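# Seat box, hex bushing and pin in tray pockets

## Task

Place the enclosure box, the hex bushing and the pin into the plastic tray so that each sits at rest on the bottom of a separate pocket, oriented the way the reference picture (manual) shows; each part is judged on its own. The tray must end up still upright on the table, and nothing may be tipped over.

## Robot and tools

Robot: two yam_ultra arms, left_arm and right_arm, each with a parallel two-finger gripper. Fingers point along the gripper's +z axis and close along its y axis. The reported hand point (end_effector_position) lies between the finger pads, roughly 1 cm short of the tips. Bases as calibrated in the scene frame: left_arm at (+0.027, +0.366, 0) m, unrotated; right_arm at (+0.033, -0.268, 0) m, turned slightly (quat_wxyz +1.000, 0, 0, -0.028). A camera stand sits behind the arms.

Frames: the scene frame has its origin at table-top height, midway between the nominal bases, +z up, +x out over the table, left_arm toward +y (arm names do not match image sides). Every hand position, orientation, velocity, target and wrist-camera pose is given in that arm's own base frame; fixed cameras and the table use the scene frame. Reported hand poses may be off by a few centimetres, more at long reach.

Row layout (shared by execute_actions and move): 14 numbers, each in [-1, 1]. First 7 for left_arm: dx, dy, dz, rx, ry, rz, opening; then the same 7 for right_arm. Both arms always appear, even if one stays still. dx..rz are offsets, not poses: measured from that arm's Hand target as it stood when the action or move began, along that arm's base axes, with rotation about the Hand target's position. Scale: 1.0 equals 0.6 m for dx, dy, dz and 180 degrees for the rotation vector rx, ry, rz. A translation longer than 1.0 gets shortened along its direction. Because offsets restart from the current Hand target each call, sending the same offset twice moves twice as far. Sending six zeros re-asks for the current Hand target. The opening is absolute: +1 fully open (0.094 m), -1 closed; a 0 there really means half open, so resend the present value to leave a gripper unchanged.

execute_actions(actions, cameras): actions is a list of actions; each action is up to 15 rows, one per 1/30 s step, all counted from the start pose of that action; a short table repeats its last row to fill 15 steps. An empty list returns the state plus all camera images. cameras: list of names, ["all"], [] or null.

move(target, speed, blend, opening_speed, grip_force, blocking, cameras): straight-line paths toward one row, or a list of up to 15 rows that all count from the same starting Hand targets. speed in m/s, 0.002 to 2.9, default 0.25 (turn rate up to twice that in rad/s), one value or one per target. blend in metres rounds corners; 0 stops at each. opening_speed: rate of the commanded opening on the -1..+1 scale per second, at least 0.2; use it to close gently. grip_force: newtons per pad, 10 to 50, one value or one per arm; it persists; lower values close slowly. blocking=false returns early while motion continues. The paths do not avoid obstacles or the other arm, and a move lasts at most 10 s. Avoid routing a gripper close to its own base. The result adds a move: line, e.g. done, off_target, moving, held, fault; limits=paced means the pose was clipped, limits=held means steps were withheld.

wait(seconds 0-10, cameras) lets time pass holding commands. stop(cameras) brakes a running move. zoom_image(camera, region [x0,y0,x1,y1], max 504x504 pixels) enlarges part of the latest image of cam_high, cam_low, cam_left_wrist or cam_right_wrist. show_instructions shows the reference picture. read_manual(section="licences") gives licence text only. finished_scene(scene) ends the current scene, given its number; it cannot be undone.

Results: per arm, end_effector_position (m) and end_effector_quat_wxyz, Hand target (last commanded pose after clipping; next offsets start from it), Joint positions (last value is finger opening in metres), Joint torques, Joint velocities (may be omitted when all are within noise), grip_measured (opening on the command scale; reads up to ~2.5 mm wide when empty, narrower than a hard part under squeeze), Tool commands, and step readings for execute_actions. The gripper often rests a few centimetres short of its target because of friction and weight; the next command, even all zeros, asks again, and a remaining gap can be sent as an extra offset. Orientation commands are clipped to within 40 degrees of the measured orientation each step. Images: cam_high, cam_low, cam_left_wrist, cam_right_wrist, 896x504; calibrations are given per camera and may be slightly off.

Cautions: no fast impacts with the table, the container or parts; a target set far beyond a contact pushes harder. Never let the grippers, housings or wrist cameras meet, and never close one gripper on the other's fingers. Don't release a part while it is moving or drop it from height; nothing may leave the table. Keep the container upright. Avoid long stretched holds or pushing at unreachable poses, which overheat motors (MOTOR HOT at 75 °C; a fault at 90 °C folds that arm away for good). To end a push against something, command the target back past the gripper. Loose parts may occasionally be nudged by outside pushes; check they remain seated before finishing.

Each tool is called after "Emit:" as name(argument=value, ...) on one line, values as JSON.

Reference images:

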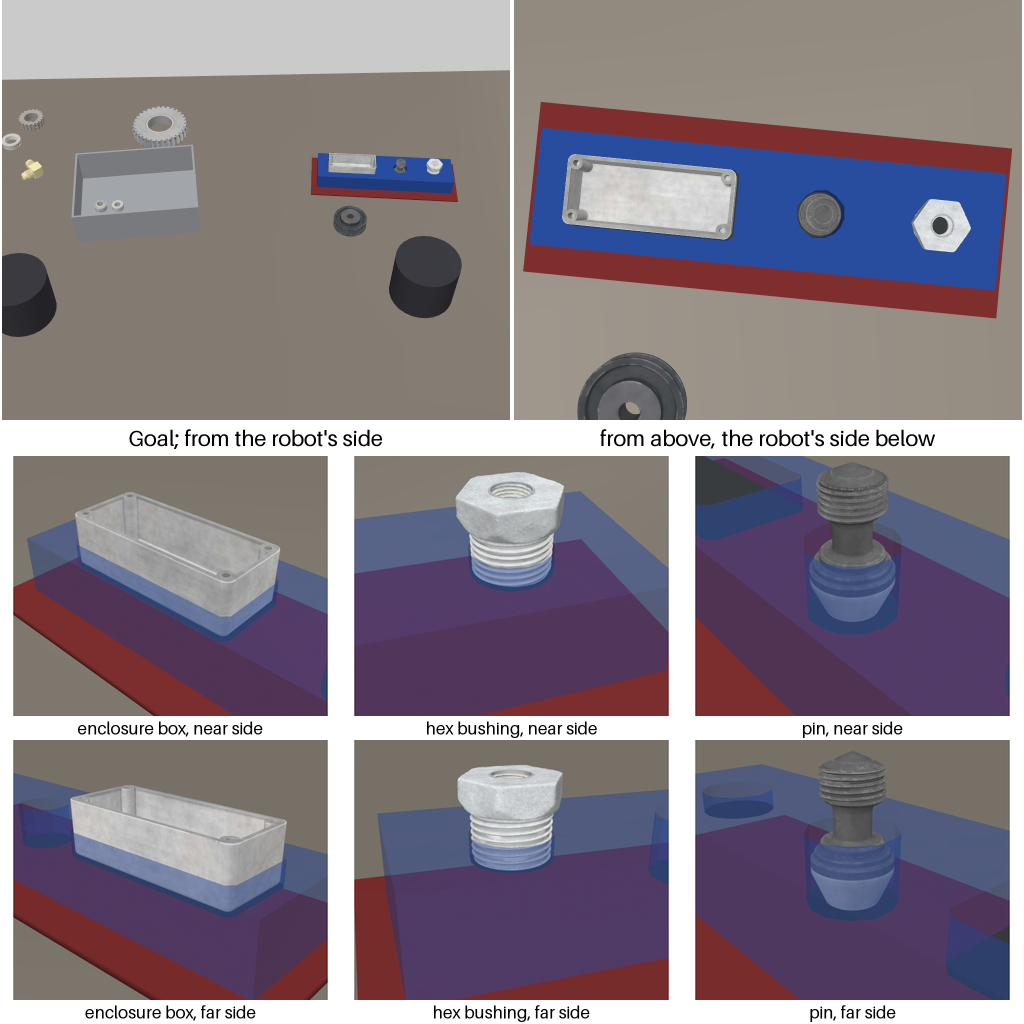

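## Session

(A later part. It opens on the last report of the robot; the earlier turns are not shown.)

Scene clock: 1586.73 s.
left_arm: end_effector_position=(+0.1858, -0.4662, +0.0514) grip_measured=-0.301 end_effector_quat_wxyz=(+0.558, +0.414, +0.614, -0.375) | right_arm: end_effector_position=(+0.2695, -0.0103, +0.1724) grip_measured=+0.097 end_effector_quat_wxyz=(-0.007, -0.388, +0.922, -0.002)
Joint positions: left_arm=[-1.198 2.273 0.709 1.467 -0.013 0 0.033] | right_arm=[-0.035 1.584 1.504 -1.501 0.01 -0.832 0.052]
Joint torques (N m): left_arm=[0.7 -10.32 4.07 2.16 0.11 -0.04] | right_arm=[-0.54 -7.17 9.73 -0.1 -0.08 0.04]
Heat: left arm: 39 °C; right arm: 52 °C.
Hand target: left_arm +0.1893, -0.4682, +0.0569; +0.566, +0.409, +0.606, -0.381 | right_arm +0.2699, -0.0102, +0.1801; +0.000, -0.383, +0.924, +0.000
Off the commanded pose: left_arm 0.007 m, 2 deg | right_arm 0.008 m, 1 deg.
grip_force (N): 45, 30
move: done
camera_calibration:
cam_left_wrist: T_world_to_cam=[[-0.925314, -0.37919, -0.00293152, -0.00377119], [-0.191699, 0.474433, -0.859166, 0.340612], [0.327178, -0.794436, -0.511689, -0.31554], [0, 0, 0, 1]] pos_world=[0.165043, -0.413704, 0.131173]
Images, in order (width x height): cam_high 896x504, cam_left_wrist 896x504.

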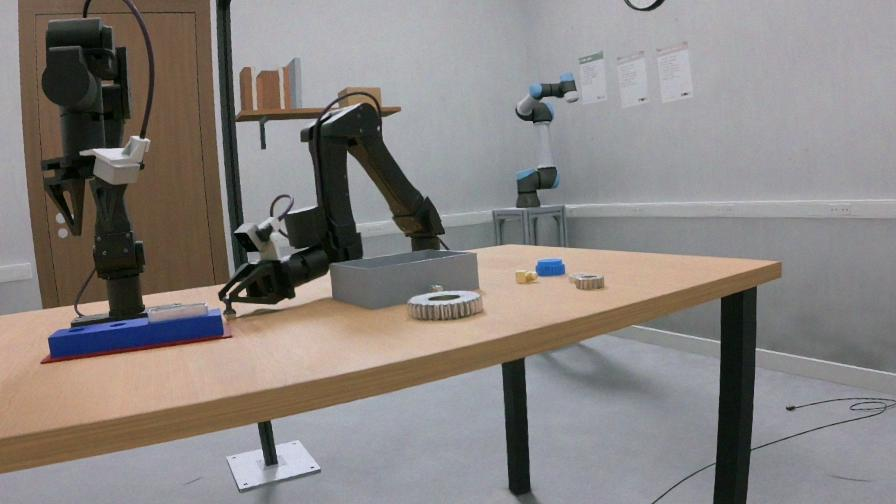

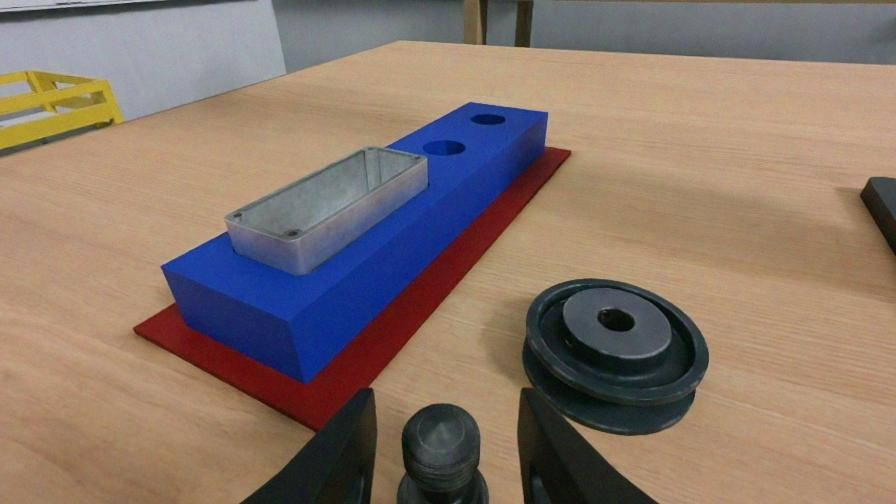

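Emit:
move(target=[[0, 0, 0.1333, 0, 0, 0, -0.3, 0, 0, 0, 0, 0, 0, 0.1], [0.2312, 0.507, 0.1052, 0.2804, 0.4167, 0.3011, -0.1, -0.1658, 0.3133, -0.02, 0, 0, 0, 0.1]], speed=[0.12, 0.4], cameras=["all"])

Scene clock: 1636.87 s.
left_arm: end_effector_position=(+0.3251, -0.1642, +0.1202) grip_measured=-0.101 end_effector_quat_wxyz=(+0.002, +0.003, +1.000, -0.005) | right_arm: end_effector_position=(+0.1672, +0.1714, +0.1693) grip_measured=+0.097 end_effector_quat_wxyz=(-0.007, -0.382, +0.924, -0.004)
Joint positions: left_arm=[-0.467 1.92 1.696 -1.339 0.007 -0.462 0.042] | right_arm=[0.795 1.473 1.386 -1.499 0.002 0.012 0.052]
Joint torques (N m): left_arm=[0.05 -9.24 7.35 -0.13 -0.05 -0.1] | right_arm=[0.75 -4.63 7.51 0.26 -0.02 0.09]
Heat: left arm: 39 °C; right arm: 52 °C.
Hand target: left_arm +0.3281, -0.1640, +0.1200; +0.000, -0.001, +1.000, +0.000 | right_arm +0.1705, +0.1778, +0.1681; +0.000, -0.383, +0.924, +0.000
Off the commanded pose: left_arm 0.003 m, 1 deg | right_arm 0.007 m, 1 deg.
grip_force (N): 45, 30
move: done
camera_calibration:
cam_left_wrist: T_world_to_cam=[[-0.00663843, -0.99996, 0.00597288, -0.161836], [-0.905933, 0.00854284, 0.423335, 0.284709], [-0.423369, -0.00260076, -0.905954, 0.335473], [0, 0, 0, 1]] pos_world=[0.398882, -0.163389, 0.184363]
cam_right_wrist: T_world_to_cam=[[0.696698, -0.717253, -0.0126521, 0.00957381], [-0.641829, -0.63112, 0.435595, 0.178083], [-0.320417, -0.295358, -0.900054, 0.344624], [0, 0, 0, 1]] pos_world=[0.218052, 0.221046, 0.232729]

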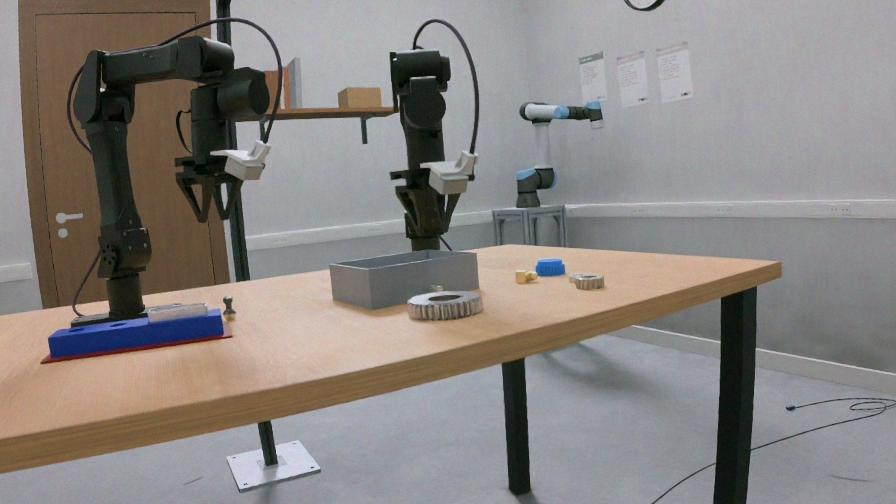

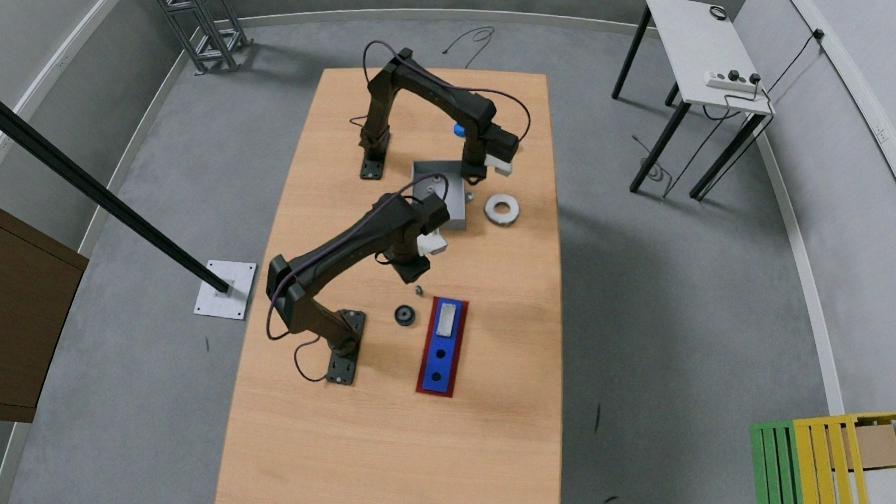

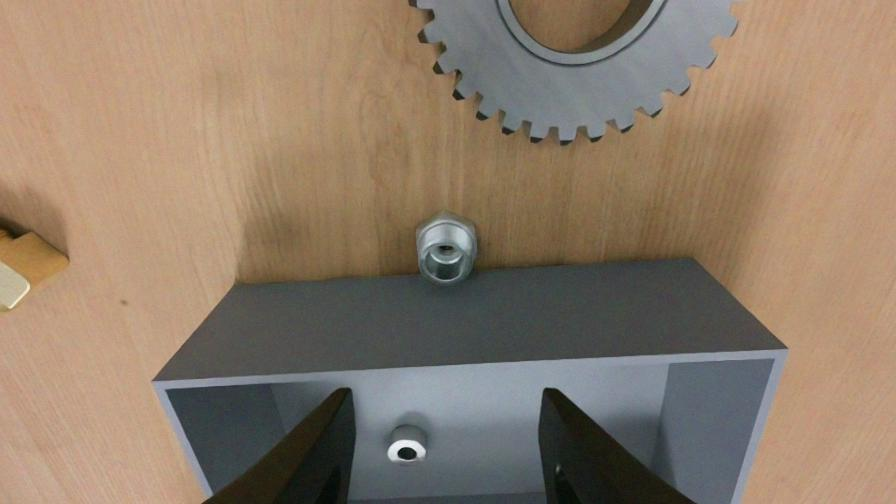

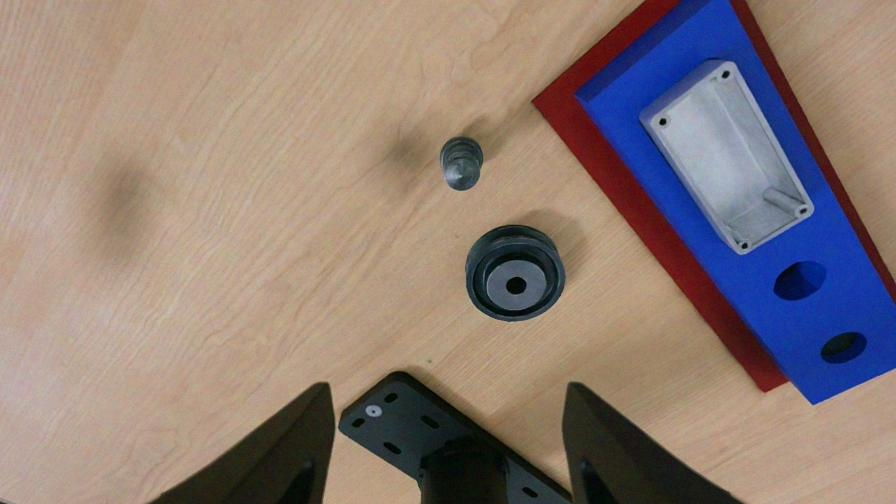

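Emit:
move(target=[0.0048, 0.0, -0.1003, 0, 0.0833, 0, -0.1, 0.0238, 0.012, -0.1567, 0, 0, 0, 0.1], speed=[0.2], cameras=["cam_left_wrist", "cam_right_wrist"])

Scene clock: 1690.37 s.
left_arm: end_effector_position=(+0.3285, -0.1641, +0.0606) grip_measured=-0.101 end_effector_quat_wxyz=(-0.126, +0.001, +0.992, +0.002) | right_arm: end_effector_position=(+0.1831, +0.1859, +0.0805) grip_measured=+0.097 end_effector_quat_wxyz=(+0.002, -0.384, +0.923, +0.000)
Joint positions: left_arm=[-0.418 2.196 1.839 -1.448 0.097 -0.406 0.042] | right_arm=[0.79 1.545 1.1 -1.122 0.002 0.002 0.052]
Joint torques (N m): left_arm=[0.53 -11.51 6.8 -0.62 0.13 0.02] | right_arm=[-0.72 -5.44 5.79 0.31 0 -0.07]
Heat: left arm: 37 °C; right arm: 48 °C.
Hand target: left_arm +0.3309, -0.1640, +0.0598; -0.131, -0.001, +0.991, +0.000 | right_arm +0.1848, +0.1850, +0.0741; +0.000, -0.383, +0.924, +0.000
Off the commanded pose: left_arm 0.003 m, 1 deg | right_arm 0.007 m, 0 deg.
grip_force (N): 45, 30
move: done
camera_calibration:
cam_left_wrist: T_world_to_cam=[[-0.00392754, -0.99996, -0.00800329, -0.161382], [-0.769138, -0.002094, 0.639079, 0.253348], [-0.63907, 0.00866564, -0.7691, 0.34723], [0, 0, 0, 1]] pos_world=[0.41613, -0.163854, 0.103854]
cam_right_wrist: T_world_to_cam=[[0.700128, -0.713899, -0.0130161, 0.00659021], [-0.644541, -0.639741, 0.418686, 0.239667], [-0.307226, -0.284744, -0.908038, 0.270443], [0, 0, 0, 1]] pos_world=[0.232949, 0.235037, 0.145313]
Images, in order (width x height): cam_left_wrist 896x504, cam_right_wrist 896x504.

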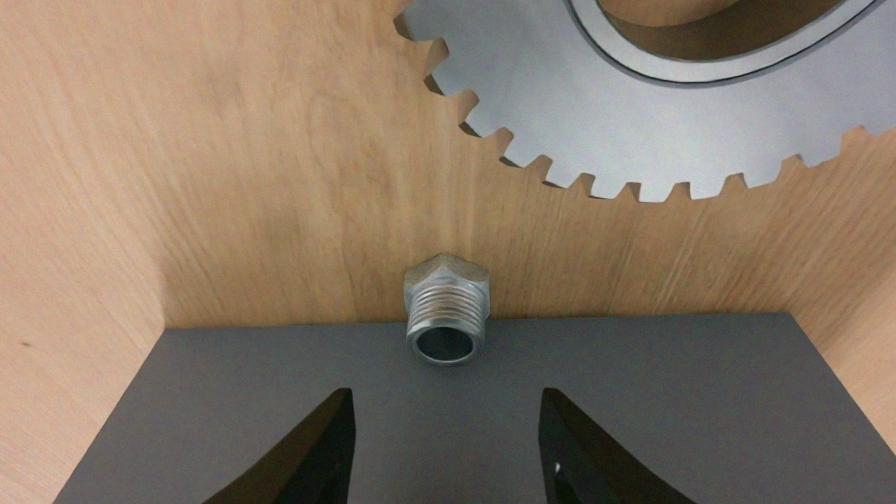

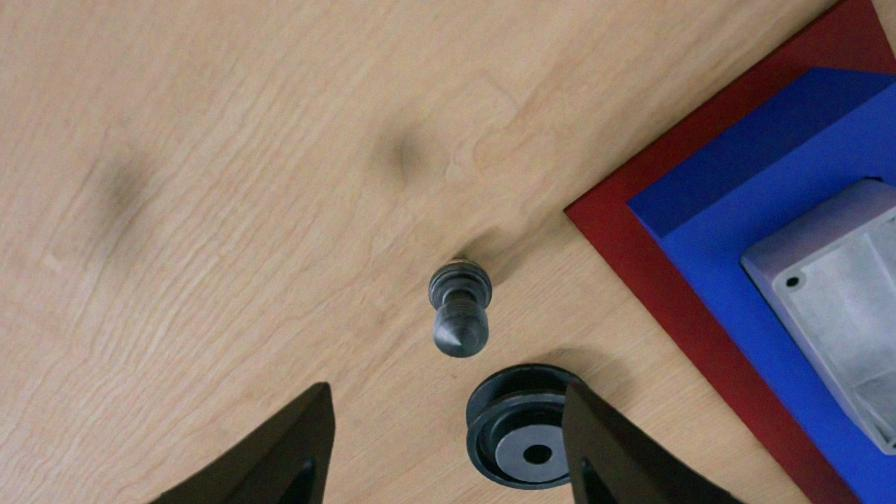

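Emit:
move(target=[-0.01, 0.0, -0.083, 0, 0, 0, -0.1, -0.0033, -0.0097, -0.0742, 0, 0, 0, 0.1], speed=[0.12], cameras=["cam_left_wrist", "cam_right_wrist"])

Scene clock: 1716.83 s.
left_arm: end_effector_position=(+0.3260, -0.1634, +0.0187) grip_measured=-0.101 end_effector_quat_wxyz=(-0.124, +0.001, +0.992, +0.001) | right_arm: end_effector_position=(+0.1819, +0.1808, +0.0361) grip_measured=+0.097 end_effector_quat_wxyz=(+0.002, -0.384, +0.923, +0.000)
Joint positions: left_arm=[-0.418 2.214 1.701 -1.287 0.099 -0.406 0.042] | right_arm=[0.78 1.579 0.949 -0.936 0.002 -0.008 0.052]
Joint torques (N m): left_arm=[0.01 -11.37 4.37 -0.32 0.13 -0.04] | right_arm=[-0.7 -5.37 5.44 0.29 0.03 -0.05]
Heat: left arm: 37 °C; right arm: 46 °C.
Hand target: left_arm +0.3249, -0.1640, +0.0100; -0.131, +0.000, +0.991, +0.000 | right_arm +0.1829, +0.1791, +0.0296; +0.000, -0.383, +0.924, +0.000
Off the commanded pose: left_arm 0.009 m, 1 deg | right_arm 0.007 m, 0 deg.
grip_force (N): 45, 30
move: done
camera_calibration:
cam_left_wrist: T_world_to_cam=[[-0.00389128, -0.999982, -0.00453294, -0.161068], [-0.771136, 0.000114719, 0.63667, 0.279199], [-0.636659, 0.00597298, -0.771123, 0.312199], [0, 0, 0, 1]] pos_world=[0.413437, -0.162962, 0.0622559]
cam_right_wrist: T_world_to_cam=[[0.700156, -0.713872, -0.0129589, 0.00319159], [-0.644749, -0.63995, 0.418047, 0.254253], [-0.306725, -0.284343, -0.908333, 0.228067], [0, 0, 0, 1]] pos_world=[0.231649, 0.229837, 0.100913]
Images, in order (width x height): cam_left_wrist 896x504, cam_right_wrist 896x504.

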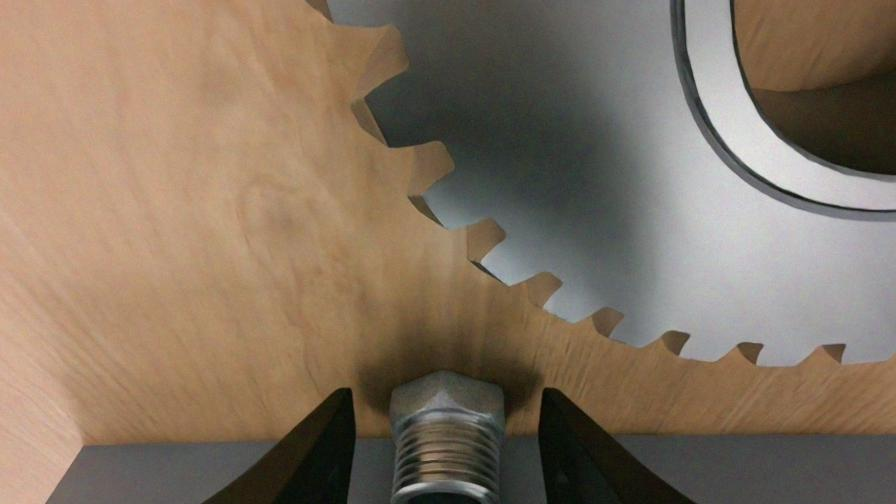

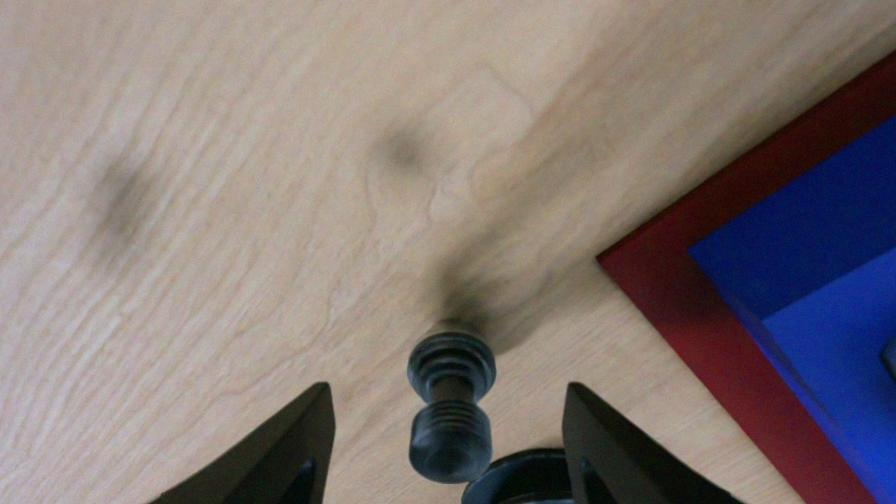

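Emit:
move(target=[0,0,0,0,0,0,-0.85, 0,0,0,0,0,0,-0.95], grip_force=[45,40], opening_speed=0.8, speed=0.1, cameras=["cam_left_wrist","cam_right_wrist"])

Scene clock: 1754.70 s.
left_arm: end_effector_position=(+0.3252, -0.1633, +0.0190) grip_measured=-0.501 end_effector_quat_wxyz=(-0.126, +0.001, +0.992, +0.001) | right_arm: end_effector_position=(+0.1820, +0.1808, +0.0361) grip_measured=-0.676 end_effector_quat_wxyz=(+0.003, -0.384, +0.923, +0.000)
Joint positions: left_arm=[-0.418 2.214 1.701 -1.29 0.101 -0.406 0.023] | right_arm=[0.78 1.579 0.949 -0.936 0.002 -0.008 0.015]
Joint torques (N m): left_arm=[0.01 -11.32 4.36 -0.29 0.12 -0.04] | right_arm=[-0.76 -5.42 5.45 0.36 0.01 -0.03]
Heat: left arm: 37 °C; right arm: 45 °C.
Hand target: left_arm +0.3249, -0.1640, +0.0100; -0.131, +0.000, +0.991, +0.000 | right_arm +0.1828, +0.1791, +0.0296; +0.000, -0.382, +0.924, +0.000
Off the commanded pose: left_arm 0.009 m, 1 deg | right_arm 0.007 m, 0 deg.
grip_force (N): 45, 40
move: done
camera_calibration:
cam_left_wrist: T_world_to_cam=[[-0.00350917, -0.999985, -0.00419897, -0.161149], [-0.769192, 0.0000160147, 0.639017, 0.277703], [-0.639008, 0.00547224, -0.769181, 0.312655], [0, 0, 0, 1]] pos_world=[0.41283, -0.162862, 0.0623543]
cam_right_wrist: T_world_to_cam=[[0.70016, -0.713868, -0.0129632, 0.00312021], [-0.644888, -0.640088, 0.41762, 0.254424], [-0.306424, -0.284041, -0.908529, 0.227978], [0, 0, 0, 1]] pos_world=[0.231748, 0.229836, 0.100912]
Images, in order (width x height): cam_left_wrist 896x504, cam_right_wrist 896x504.

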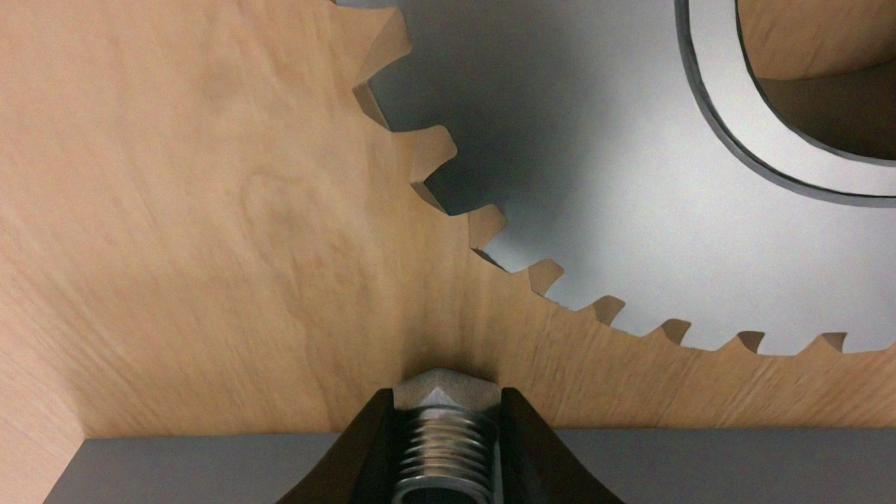

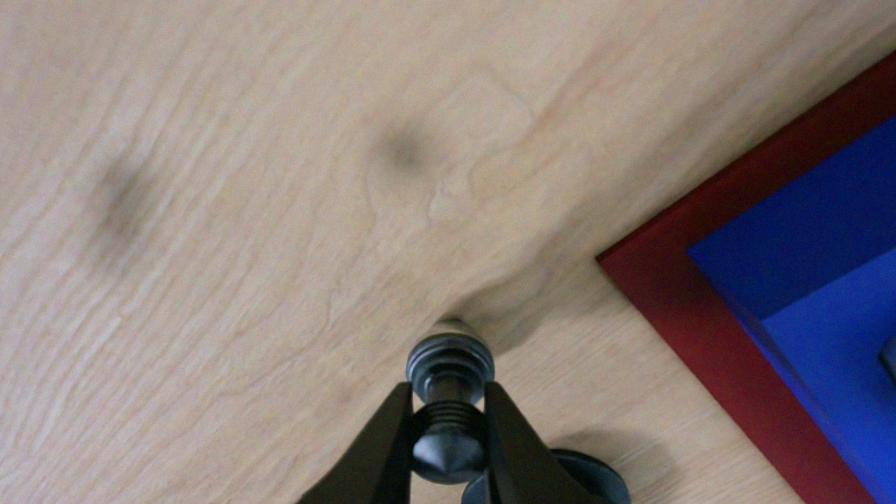

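Emit:
move(target=[0,0,0.17,0,0,0,-0.95, 0,0,0.14,0,0,0,-0.98], speed=0.12, cameras=["cam_left_wrist","cam_right_wrist"])

Scene clock: 1759.77 s.
left_arm: end_effector_position=(+0.3241, -0.1630, +0.1001) grip_measured=-0.555 end_effector_quat_wxyz=(-0.113, +0.001, +0.994, -0.006) | right_arm: end_effector_position=(+0.1792, +0.1781, +0.1020) grip_measured=-0.677 end_effector_quat_wxyz=(-0.012, -0.384, +0.923, -0.006)
Joint positions: left_arm=[-0.418 2.133 1.903 -1.544 0.101 -0.406 0.021] | right_arm=[0.78 1.531 1.171 -1.239 0.002 -0.008 0.015]
Joint torques (N m): left_arm=[0.05 -14.49 6.56 -0.62 0.13 -0.09] | right_arm=[-0.7 -8.18 9.78 -0.11 0 -0.04]
Heat: left arm: 37 °C; right arm: 46 °C.
Hand target: left_arm +0.3249, -0.1640, +0.1120; -0.131, -0.001, +0.991, +0.000 | right_arm +0.1829, +0.1791, +0.1135; +0.000, -0.382, +0.924, +0.000
Off the commanded pose: left_arm 0.012 m, 2 deg | right_arm 0.012 m, 2 deg.
joint sent to its limit (left arm) — joint 4 (wrist pitch), lower limit. The joint targets are off in orientation, not in position.
grip_force (N): 45, 40
move: off_target (left_arm, right_arm)
camera_calibration:
cam_left_wrist: T_world_to_cam=[[-0.00270715, -0.999963, 0.00811814, -0.161956], [-0.785887, 0.00714746, 0.618328, 0.233622], [-0.618364, -0.00470604, -0.785878, 0.367628], [0, 0, 0, 1]] pos_world=[0.41049, -0.161889, 0.14577]
cam_right_wrist: T_world_to_cam=[[0.699841, -0.714183, -0.0128631, 0.00412771], [-0.634912, -0.630211, 0.446903, 0.216885], [-0.327277, -0.304594, -0.89449, 0.292249], [0, 0, 0, 1]] pos_world=[0.23046, 0.228648, 0.16454]
Images, in order (width x height): cam_left_wrist 896x504, cam_right_wrist 896x504.

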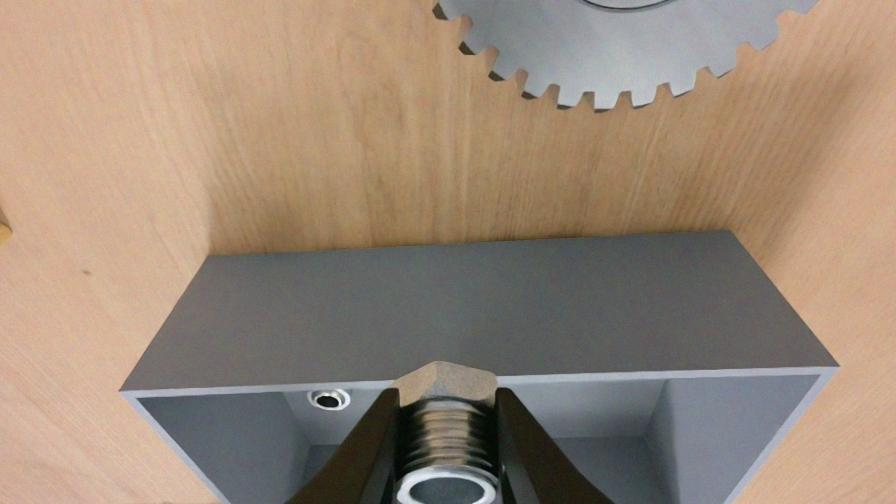

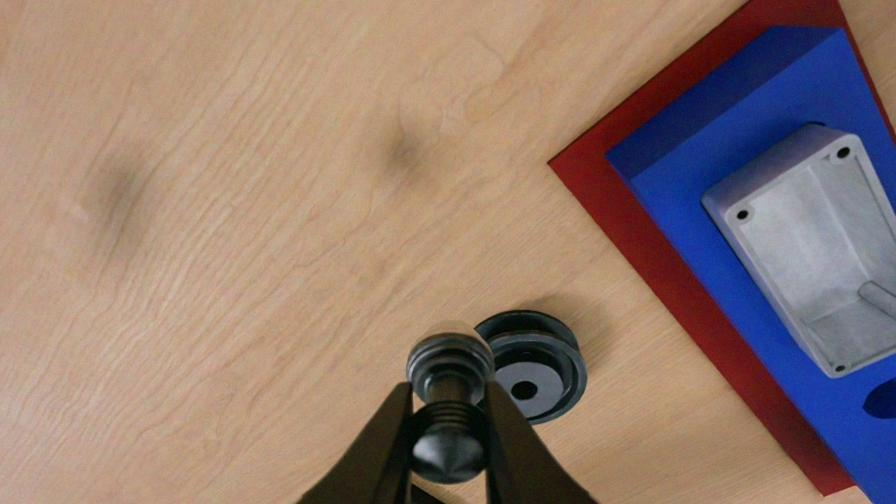

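Emit:
move(target=[[-0.1665,-0.26,0.03,-0.04,-0.0768,-0.3037,-0.95, 0.07,-0.137,0.0167,0,0,-0.12,-0.98],[-0.3448,-0.3933,0.0133,-0.3043,-0.4112,-0.3206,-0.95, 0.136,-0.2827,0.0167,0,0,-0.239,-0.98]], speed=0.22, blend=0.03, cameras=["all"])

Scene clock: 1962.67 s.
left_arm: end_effector_position=(+0.1194, -0.3999, +0.1213) grip_measured=-0.556 end_effector_quat_wxyz=(+0.467, +0.480, +0.655, -0.350) | right_arm: end_effector_position=(+0.2593, +0.0108, +0.1185) grip_measured=-0.677 end_effector_quat_wxyz=(-0.003, -0.023, +1.000, -0.001)
Joint positions: left_arm=[-1.288 1.51 0.47 0.717 -0.012 -0.016 0.021] | right_arm=[0.039 1.531 1.237 -1.284 0.002 -0.006 0.015]
Joint torques (N m): left_arm=[-0.62 -5.3 4.66 2.2 -0.08 0.04] | right_arm=[-0.65 -5.26 10.3 -0.02 0.01 0.02]
Heat: left arm: 49 °C; right arm: 47 °C.
Hand target: left_arm +0.1179, -0.4000, +0.1200; +0.472, +0.481, +0.651, -0.350 | right_arm +0.2644, +0.0095, +0.1235; +0.000, -0.017, +1.000, +0.000
Off the commanded pose: left_arm 0.002 m, 1 deg | right_arm 0.007 m, 1 deg.
grip_force (N): 45, 40
move: done
camera_calibration:
cam_left_wrist: T_world_to_cam=[[-0.954808, -0.297096, 0.00864037, -0.00495838], [-0.21161, 0.659085, -0.721684, 0.416008], [0.208715, -0.690899, -0.692168, -0.128003], [0, 0, 0, 1]] pos_world=[0.110013, -0.364094, 0.21167]
cam_right_wrist: T_world_to_cam=[[0.0332755, -0.999363, -0.0129024, 0.00471651], [-0.90322, -0.0355961, 0.4277, 0.220253], [-0.427887, -0.00257824, -0.903829, 0.306102], [0, 0, 0, 1]] pos_world=[0.329757, 0.0133429, 0.182522]

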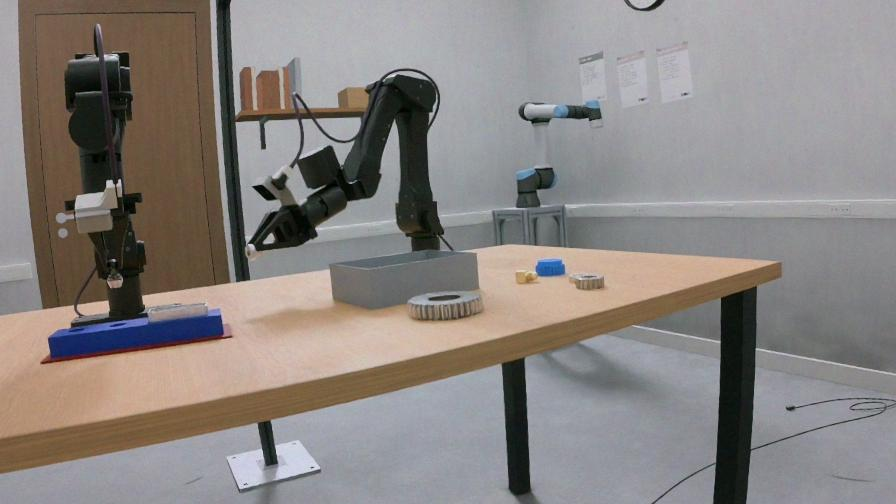

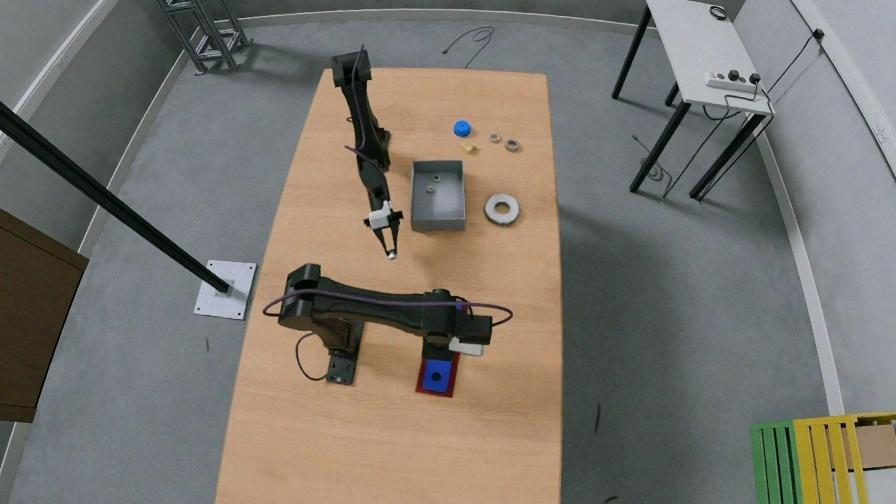

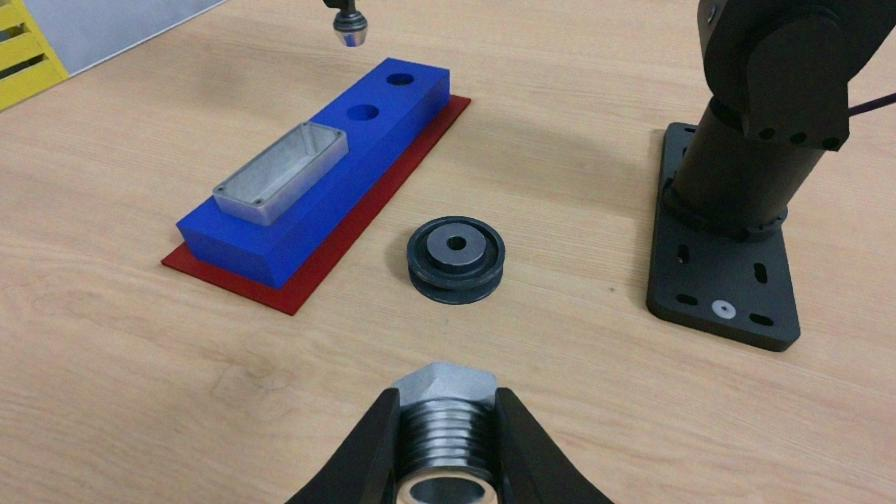

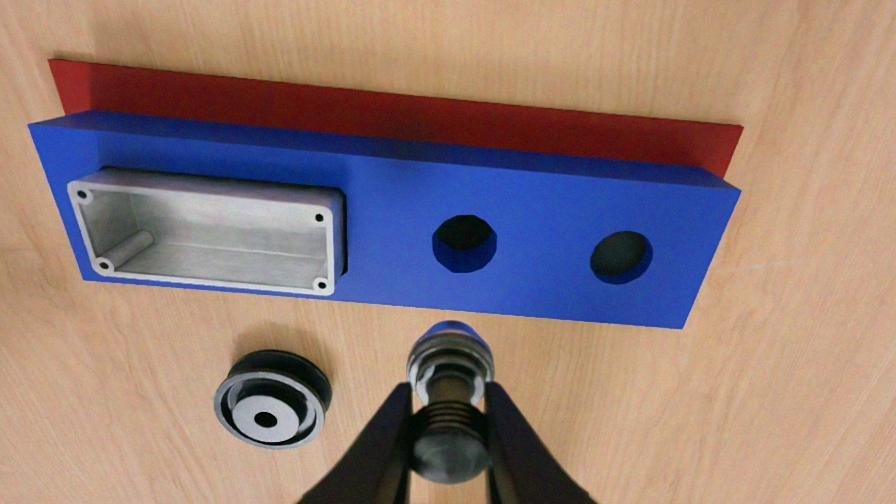

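Emit:
move(target=[[0,0,-0.115,0.0266,0.0081,0,-0.95, 0.0027,-0.0078,-0.0758,0,0,0,-0.98],[0,0,-0.16,0.0266,0.0081,0,-0.95, 0.0027,-0.0078,-0.0758,0,0,0,-0.98]], speed=[0.15,0.04], blend=0.01, cameras=["all"])

Scene clock: 2000.17 s.
left_arm: end_effector_position=(+0.1212, -0.4054, +0.0367) grip_measured=-0.556 end_effector_quat_wxyz=(+0.453, +0.487, +0.665, -0.339) | right_arm: end_effector_position=(+0.2654, +0.0067, +0.0843) grip_measured=-0.677 end_effector_quat_wxyz=(+0.002, -0.018, +1.000, -0.001)
Joint positions: left_arm=[-1.288 1.922 0.427 1.128 -0.013 -0.016 0.021] | right_arm=[0.023 1.56 1.13 -1.137 0.002 -0.014 0.015]
Joint torques (N m): left_arm=[-0.57 -6.24 2.52 1.79 -0.04 0.03] | right_arm=[-0.65 -5.72 5.87 0.32 0.01 -0.04]
Heat: left arm: 40 °C; right arm: 48 °C.
Hand target: left_arm +0.1179, -0.4001, +0.0240; +0.443, +0.496, +0.671, -0.328 | right_arm +0.2661, +0.0049, +0.0781; +0.000, -0.017, +1.000, +0.000
Off the commanded pose: left_arm 0.014 m, 2 deg | right_arm 0.007 m, 0 deg.
grip_force (N): 45, 40
move: off_target (left_arm)
camera_calibration:
cam_left_wrist: T_world_to_cam=[[-0.954261, -0.298887, 0.0072844, -0.00478773], [-0.220894, 0.688412, -0.690865, 0.370826], [0.201476, -0.660874, -0.722947, -0.176576], [0, 0, 0, 1]] pos_world=[0.11292, -0.373407, 0.12857]
cam_right_wrist: T_world_to_cam=[[0.0245923, -0.999613, -0.0130028, 0.00233734], [-0.907533, -0.0277781, 0.419062, 0.242135], [-0.419261, 0.00149475, -0.907865, 0.27587], [0, 0, 0, 1]] pos_world=[0.33535, 0.00865012, 0.149014]

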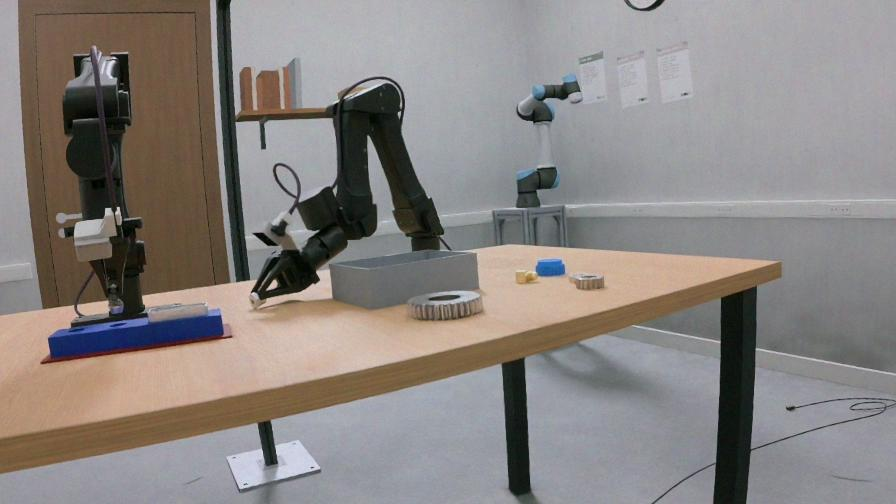

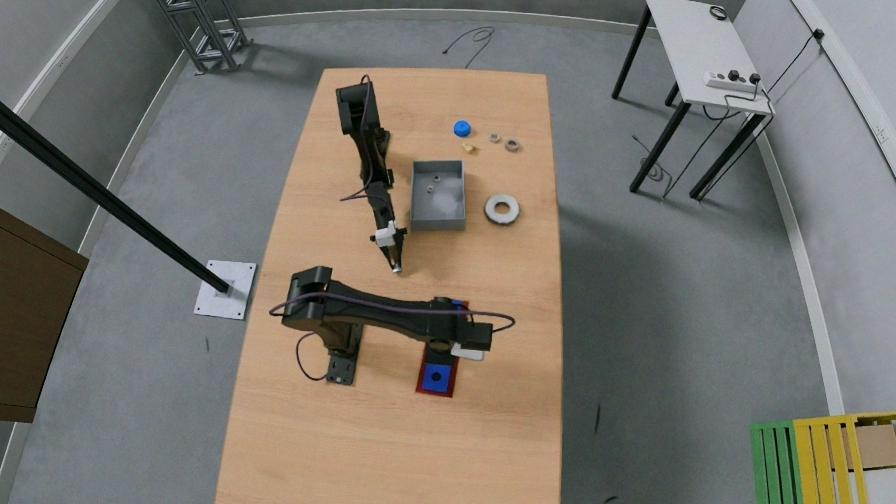

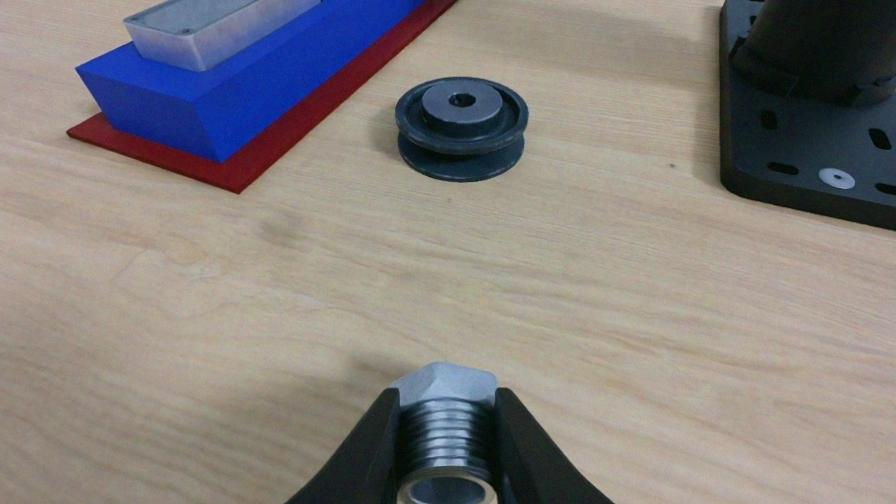

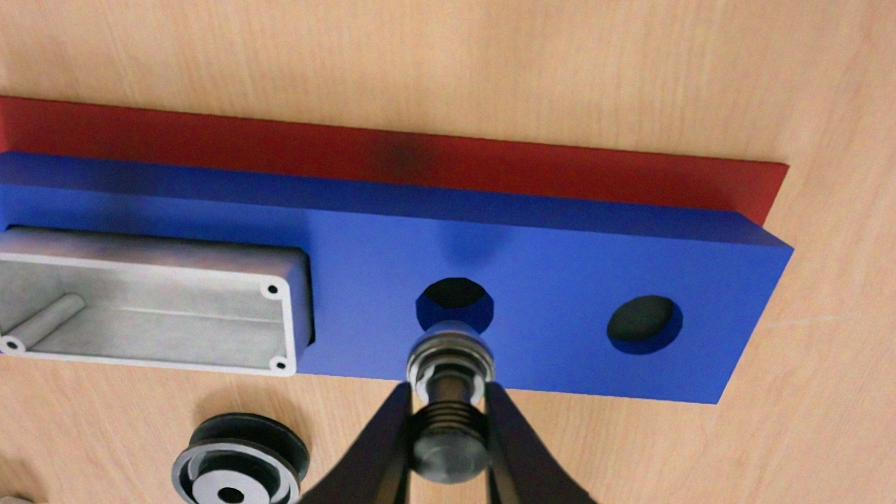

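Emit:
zoom_image(camera="cam_high", region=[200, 230, 360, 330])

Emit:
move(target=[0,0,-0.0167,0,0,0,-0.95, 0.003,-0.002,-0.0468,0,0,0,-0.98], speed=0.035, cameras=["cam_high","cam_right_wrist"])

Scaled by 3.150 from the camera's 896x504 image, which has a finer 1280x720 frame.

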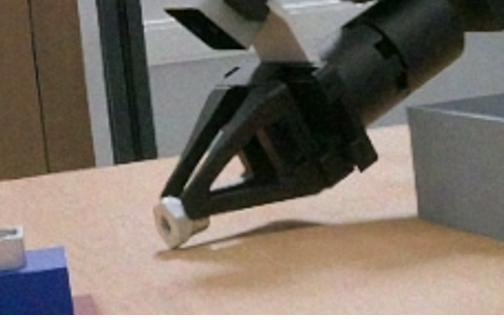

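Scene clock: 2017.07 s.
left_arm: end_effector_position=(+0.1220, -0.4082, +0.0356) grip_measured=-0.556 end_effector_quat_wxyz=(+0.464, +0.481, +0.658, -0.347) | right_arm: end_effector_position=(+0.2653, +0.0055, +0.0569) grip_measured=-0.677 end_effector_quat_wxyz=(-0.003, -0.018, +1.000, -0.001)
Joint positions: left_arm=[-1.288 1.974 0.427 1.212 -0.013 -0.015 0.021] | right_arm=[0.018 1.594 1.052 -1.034 0.002 -0.019 0.015]
Joint torques (N m): left_arm=[-0.55 -5.96 2.13 1.54 -0.03 0.03] | right_arm=[-0.69 -5.74 5.6 0.4 -0.01 -0.03]
Heat: left arm: 38 °C; right arm: 47 °C.
Hand target: left_arm +0.1179, -0.3999, +0.0138; +0.443, +0.496, +0.671, -0.328 | right_arm +0.2679, +0.0036, +0.0500; +0.000, -0.017, +1.000, +0.000
Off the commanded pose: left_arm 0.023 m, 4 deg | right_arm 0.008 m, 0 deg.
grip_force (N): 45, 40
move: off_target (left_arm)
camera_calibration:
cam_right_wrist: T_world_to_cam=[[0.0244675, -0.999616, -0.0130042, 0.000806098], [-0.903652, -0.0276784, 0.427372, 0.25189], [-0.427568, 0.00129454, -0.903982, 0.25295], [0, 0, 0, 1]] pos_world=[0.335754, 0.00745024, 0.121022]
Images, in order (width x height): cam_high 896x504, cam_right_wrist 896x504.

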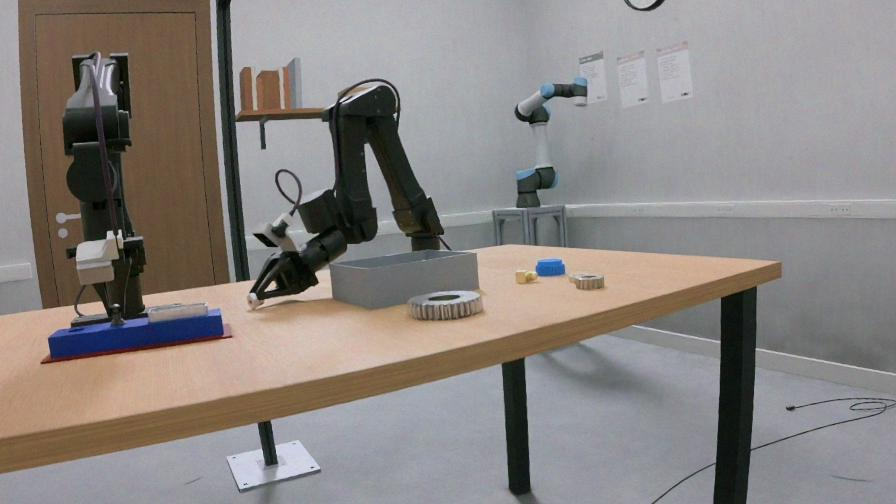

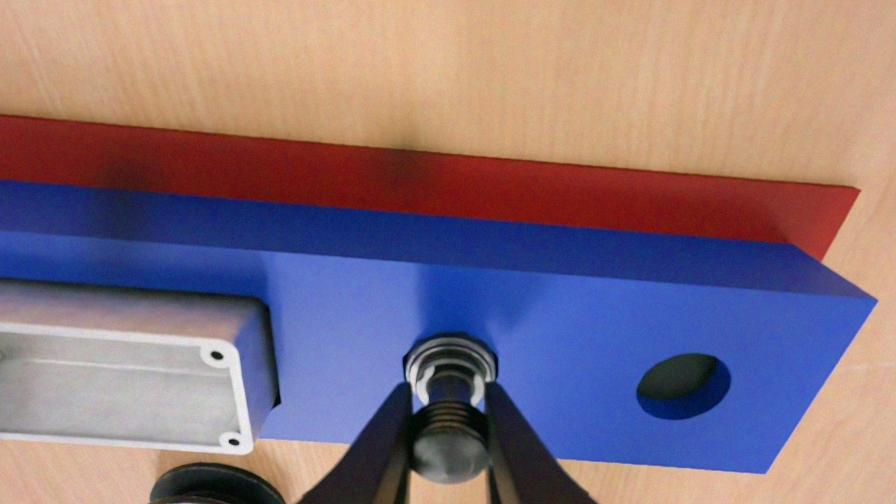

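Emit:
move(target=[0,0,0,0,0,0,-0.95, 0,0,-0.0117,0,0,0,-0.98], speed=0.02, cameras=["cam_high","cam_right_wrist"])

Emit:
zoom_image(camera="cam_high", region=[40, 220, 340, 380])

Scene clock: 2023.03 s.
left_arm: end_effector_position=(+0.1221, -0.4082, +0.0357) grip_measured=-0.556 end_effector_quat_wxyz=(+0.464, +0.481, +0.658, -0.347) | right_arm: end_effector_position=(+0.2653, +0.0055, +0.0501) grip_measured=-0.677 end_effector_quat_wxyz=(-0.003, -0.018, +1.000, -0.001)
Joint positions: left_arm=[-1.288 1.974 0.427 1.212 -0.013 -0.015 0.021] | right_arm=[0.018 1.603 1.032 -1.006 0.002 -0.019 0.015]
Joint torques (N m): left_arm=[-0.55 -5.93 2.13 1.54 -0.03 0.03] | right_arm=[-0.68 -5.7 5.53 0.4 0 -0.05]
Heat: left arm: 38 °C; right arm: 46 °C.
Hand target: left_arm +0.1179, -0.4000, +0.0139; +0.443, +0.496, +0.671, -0.328 | right_arm +0.2678, +0.0036, +0.0430; +0.000, -0.017, +1.000, +0.000
Off the commanded pose: left_arm 0.024 m, 4 deg | right_arm 0.008 m, 0 deg.
grip_force (N): 45, 40
move: off_target (left_arm)
camera_calibration:
cam_right_wrist: T_world_to_cam=[[0.0244675, -0.999616, -0.0130042, 0.000716369], [-0.903652, -0.0276784, 0.427372, 0.254839], [-0.427568, 0.00129454, -0.903982, 0.246712], [0, 0, 0, 1]] pos_world=[0.335754, 0.00745024, 0.114122]
Images, in order (width x height): cam_high 896x504, cam_right_wrist 896x504.

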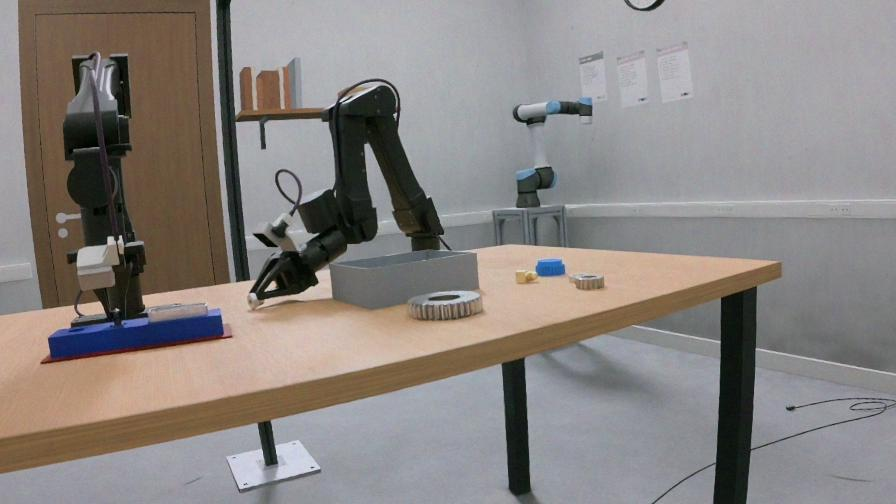

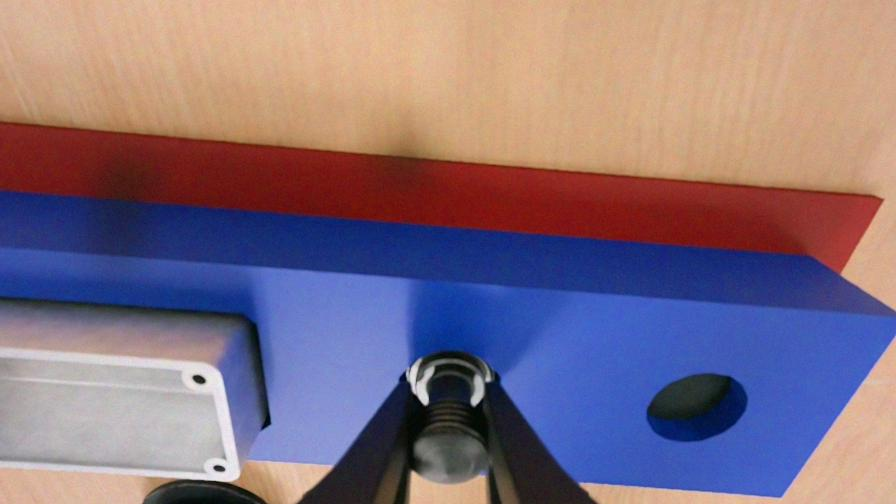

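Scaled by 1.680 from the camera's 896x504 image, which has a finer 1280x720 frame.

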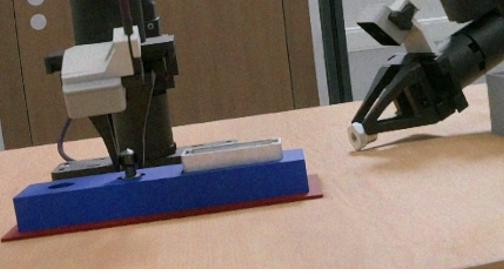

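Emit:
zoom_image(camera="cam_right_wrist", region=[340, 300, 560, 504])

Emit:
zoom_image(camera="cam_high", region=[80, 280, 180, 350])

Scaled by 2.291 from the camera's 896x504 image, which has a finer 1280x720 frame.

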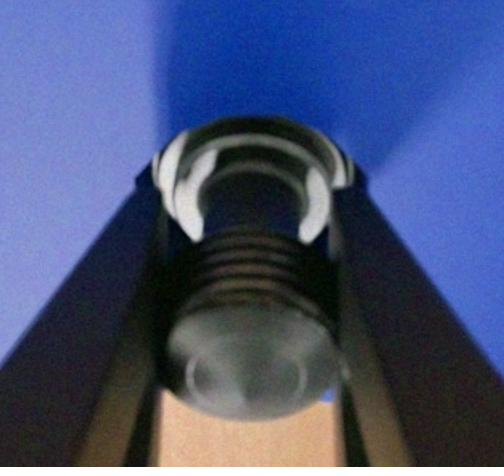

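Scaled by 5.040 from the camera's 896x504 image, which has a finer 1280x720 frame.

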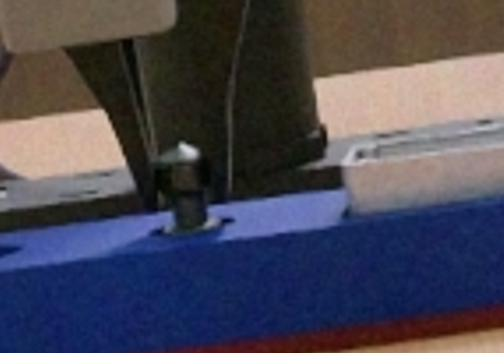

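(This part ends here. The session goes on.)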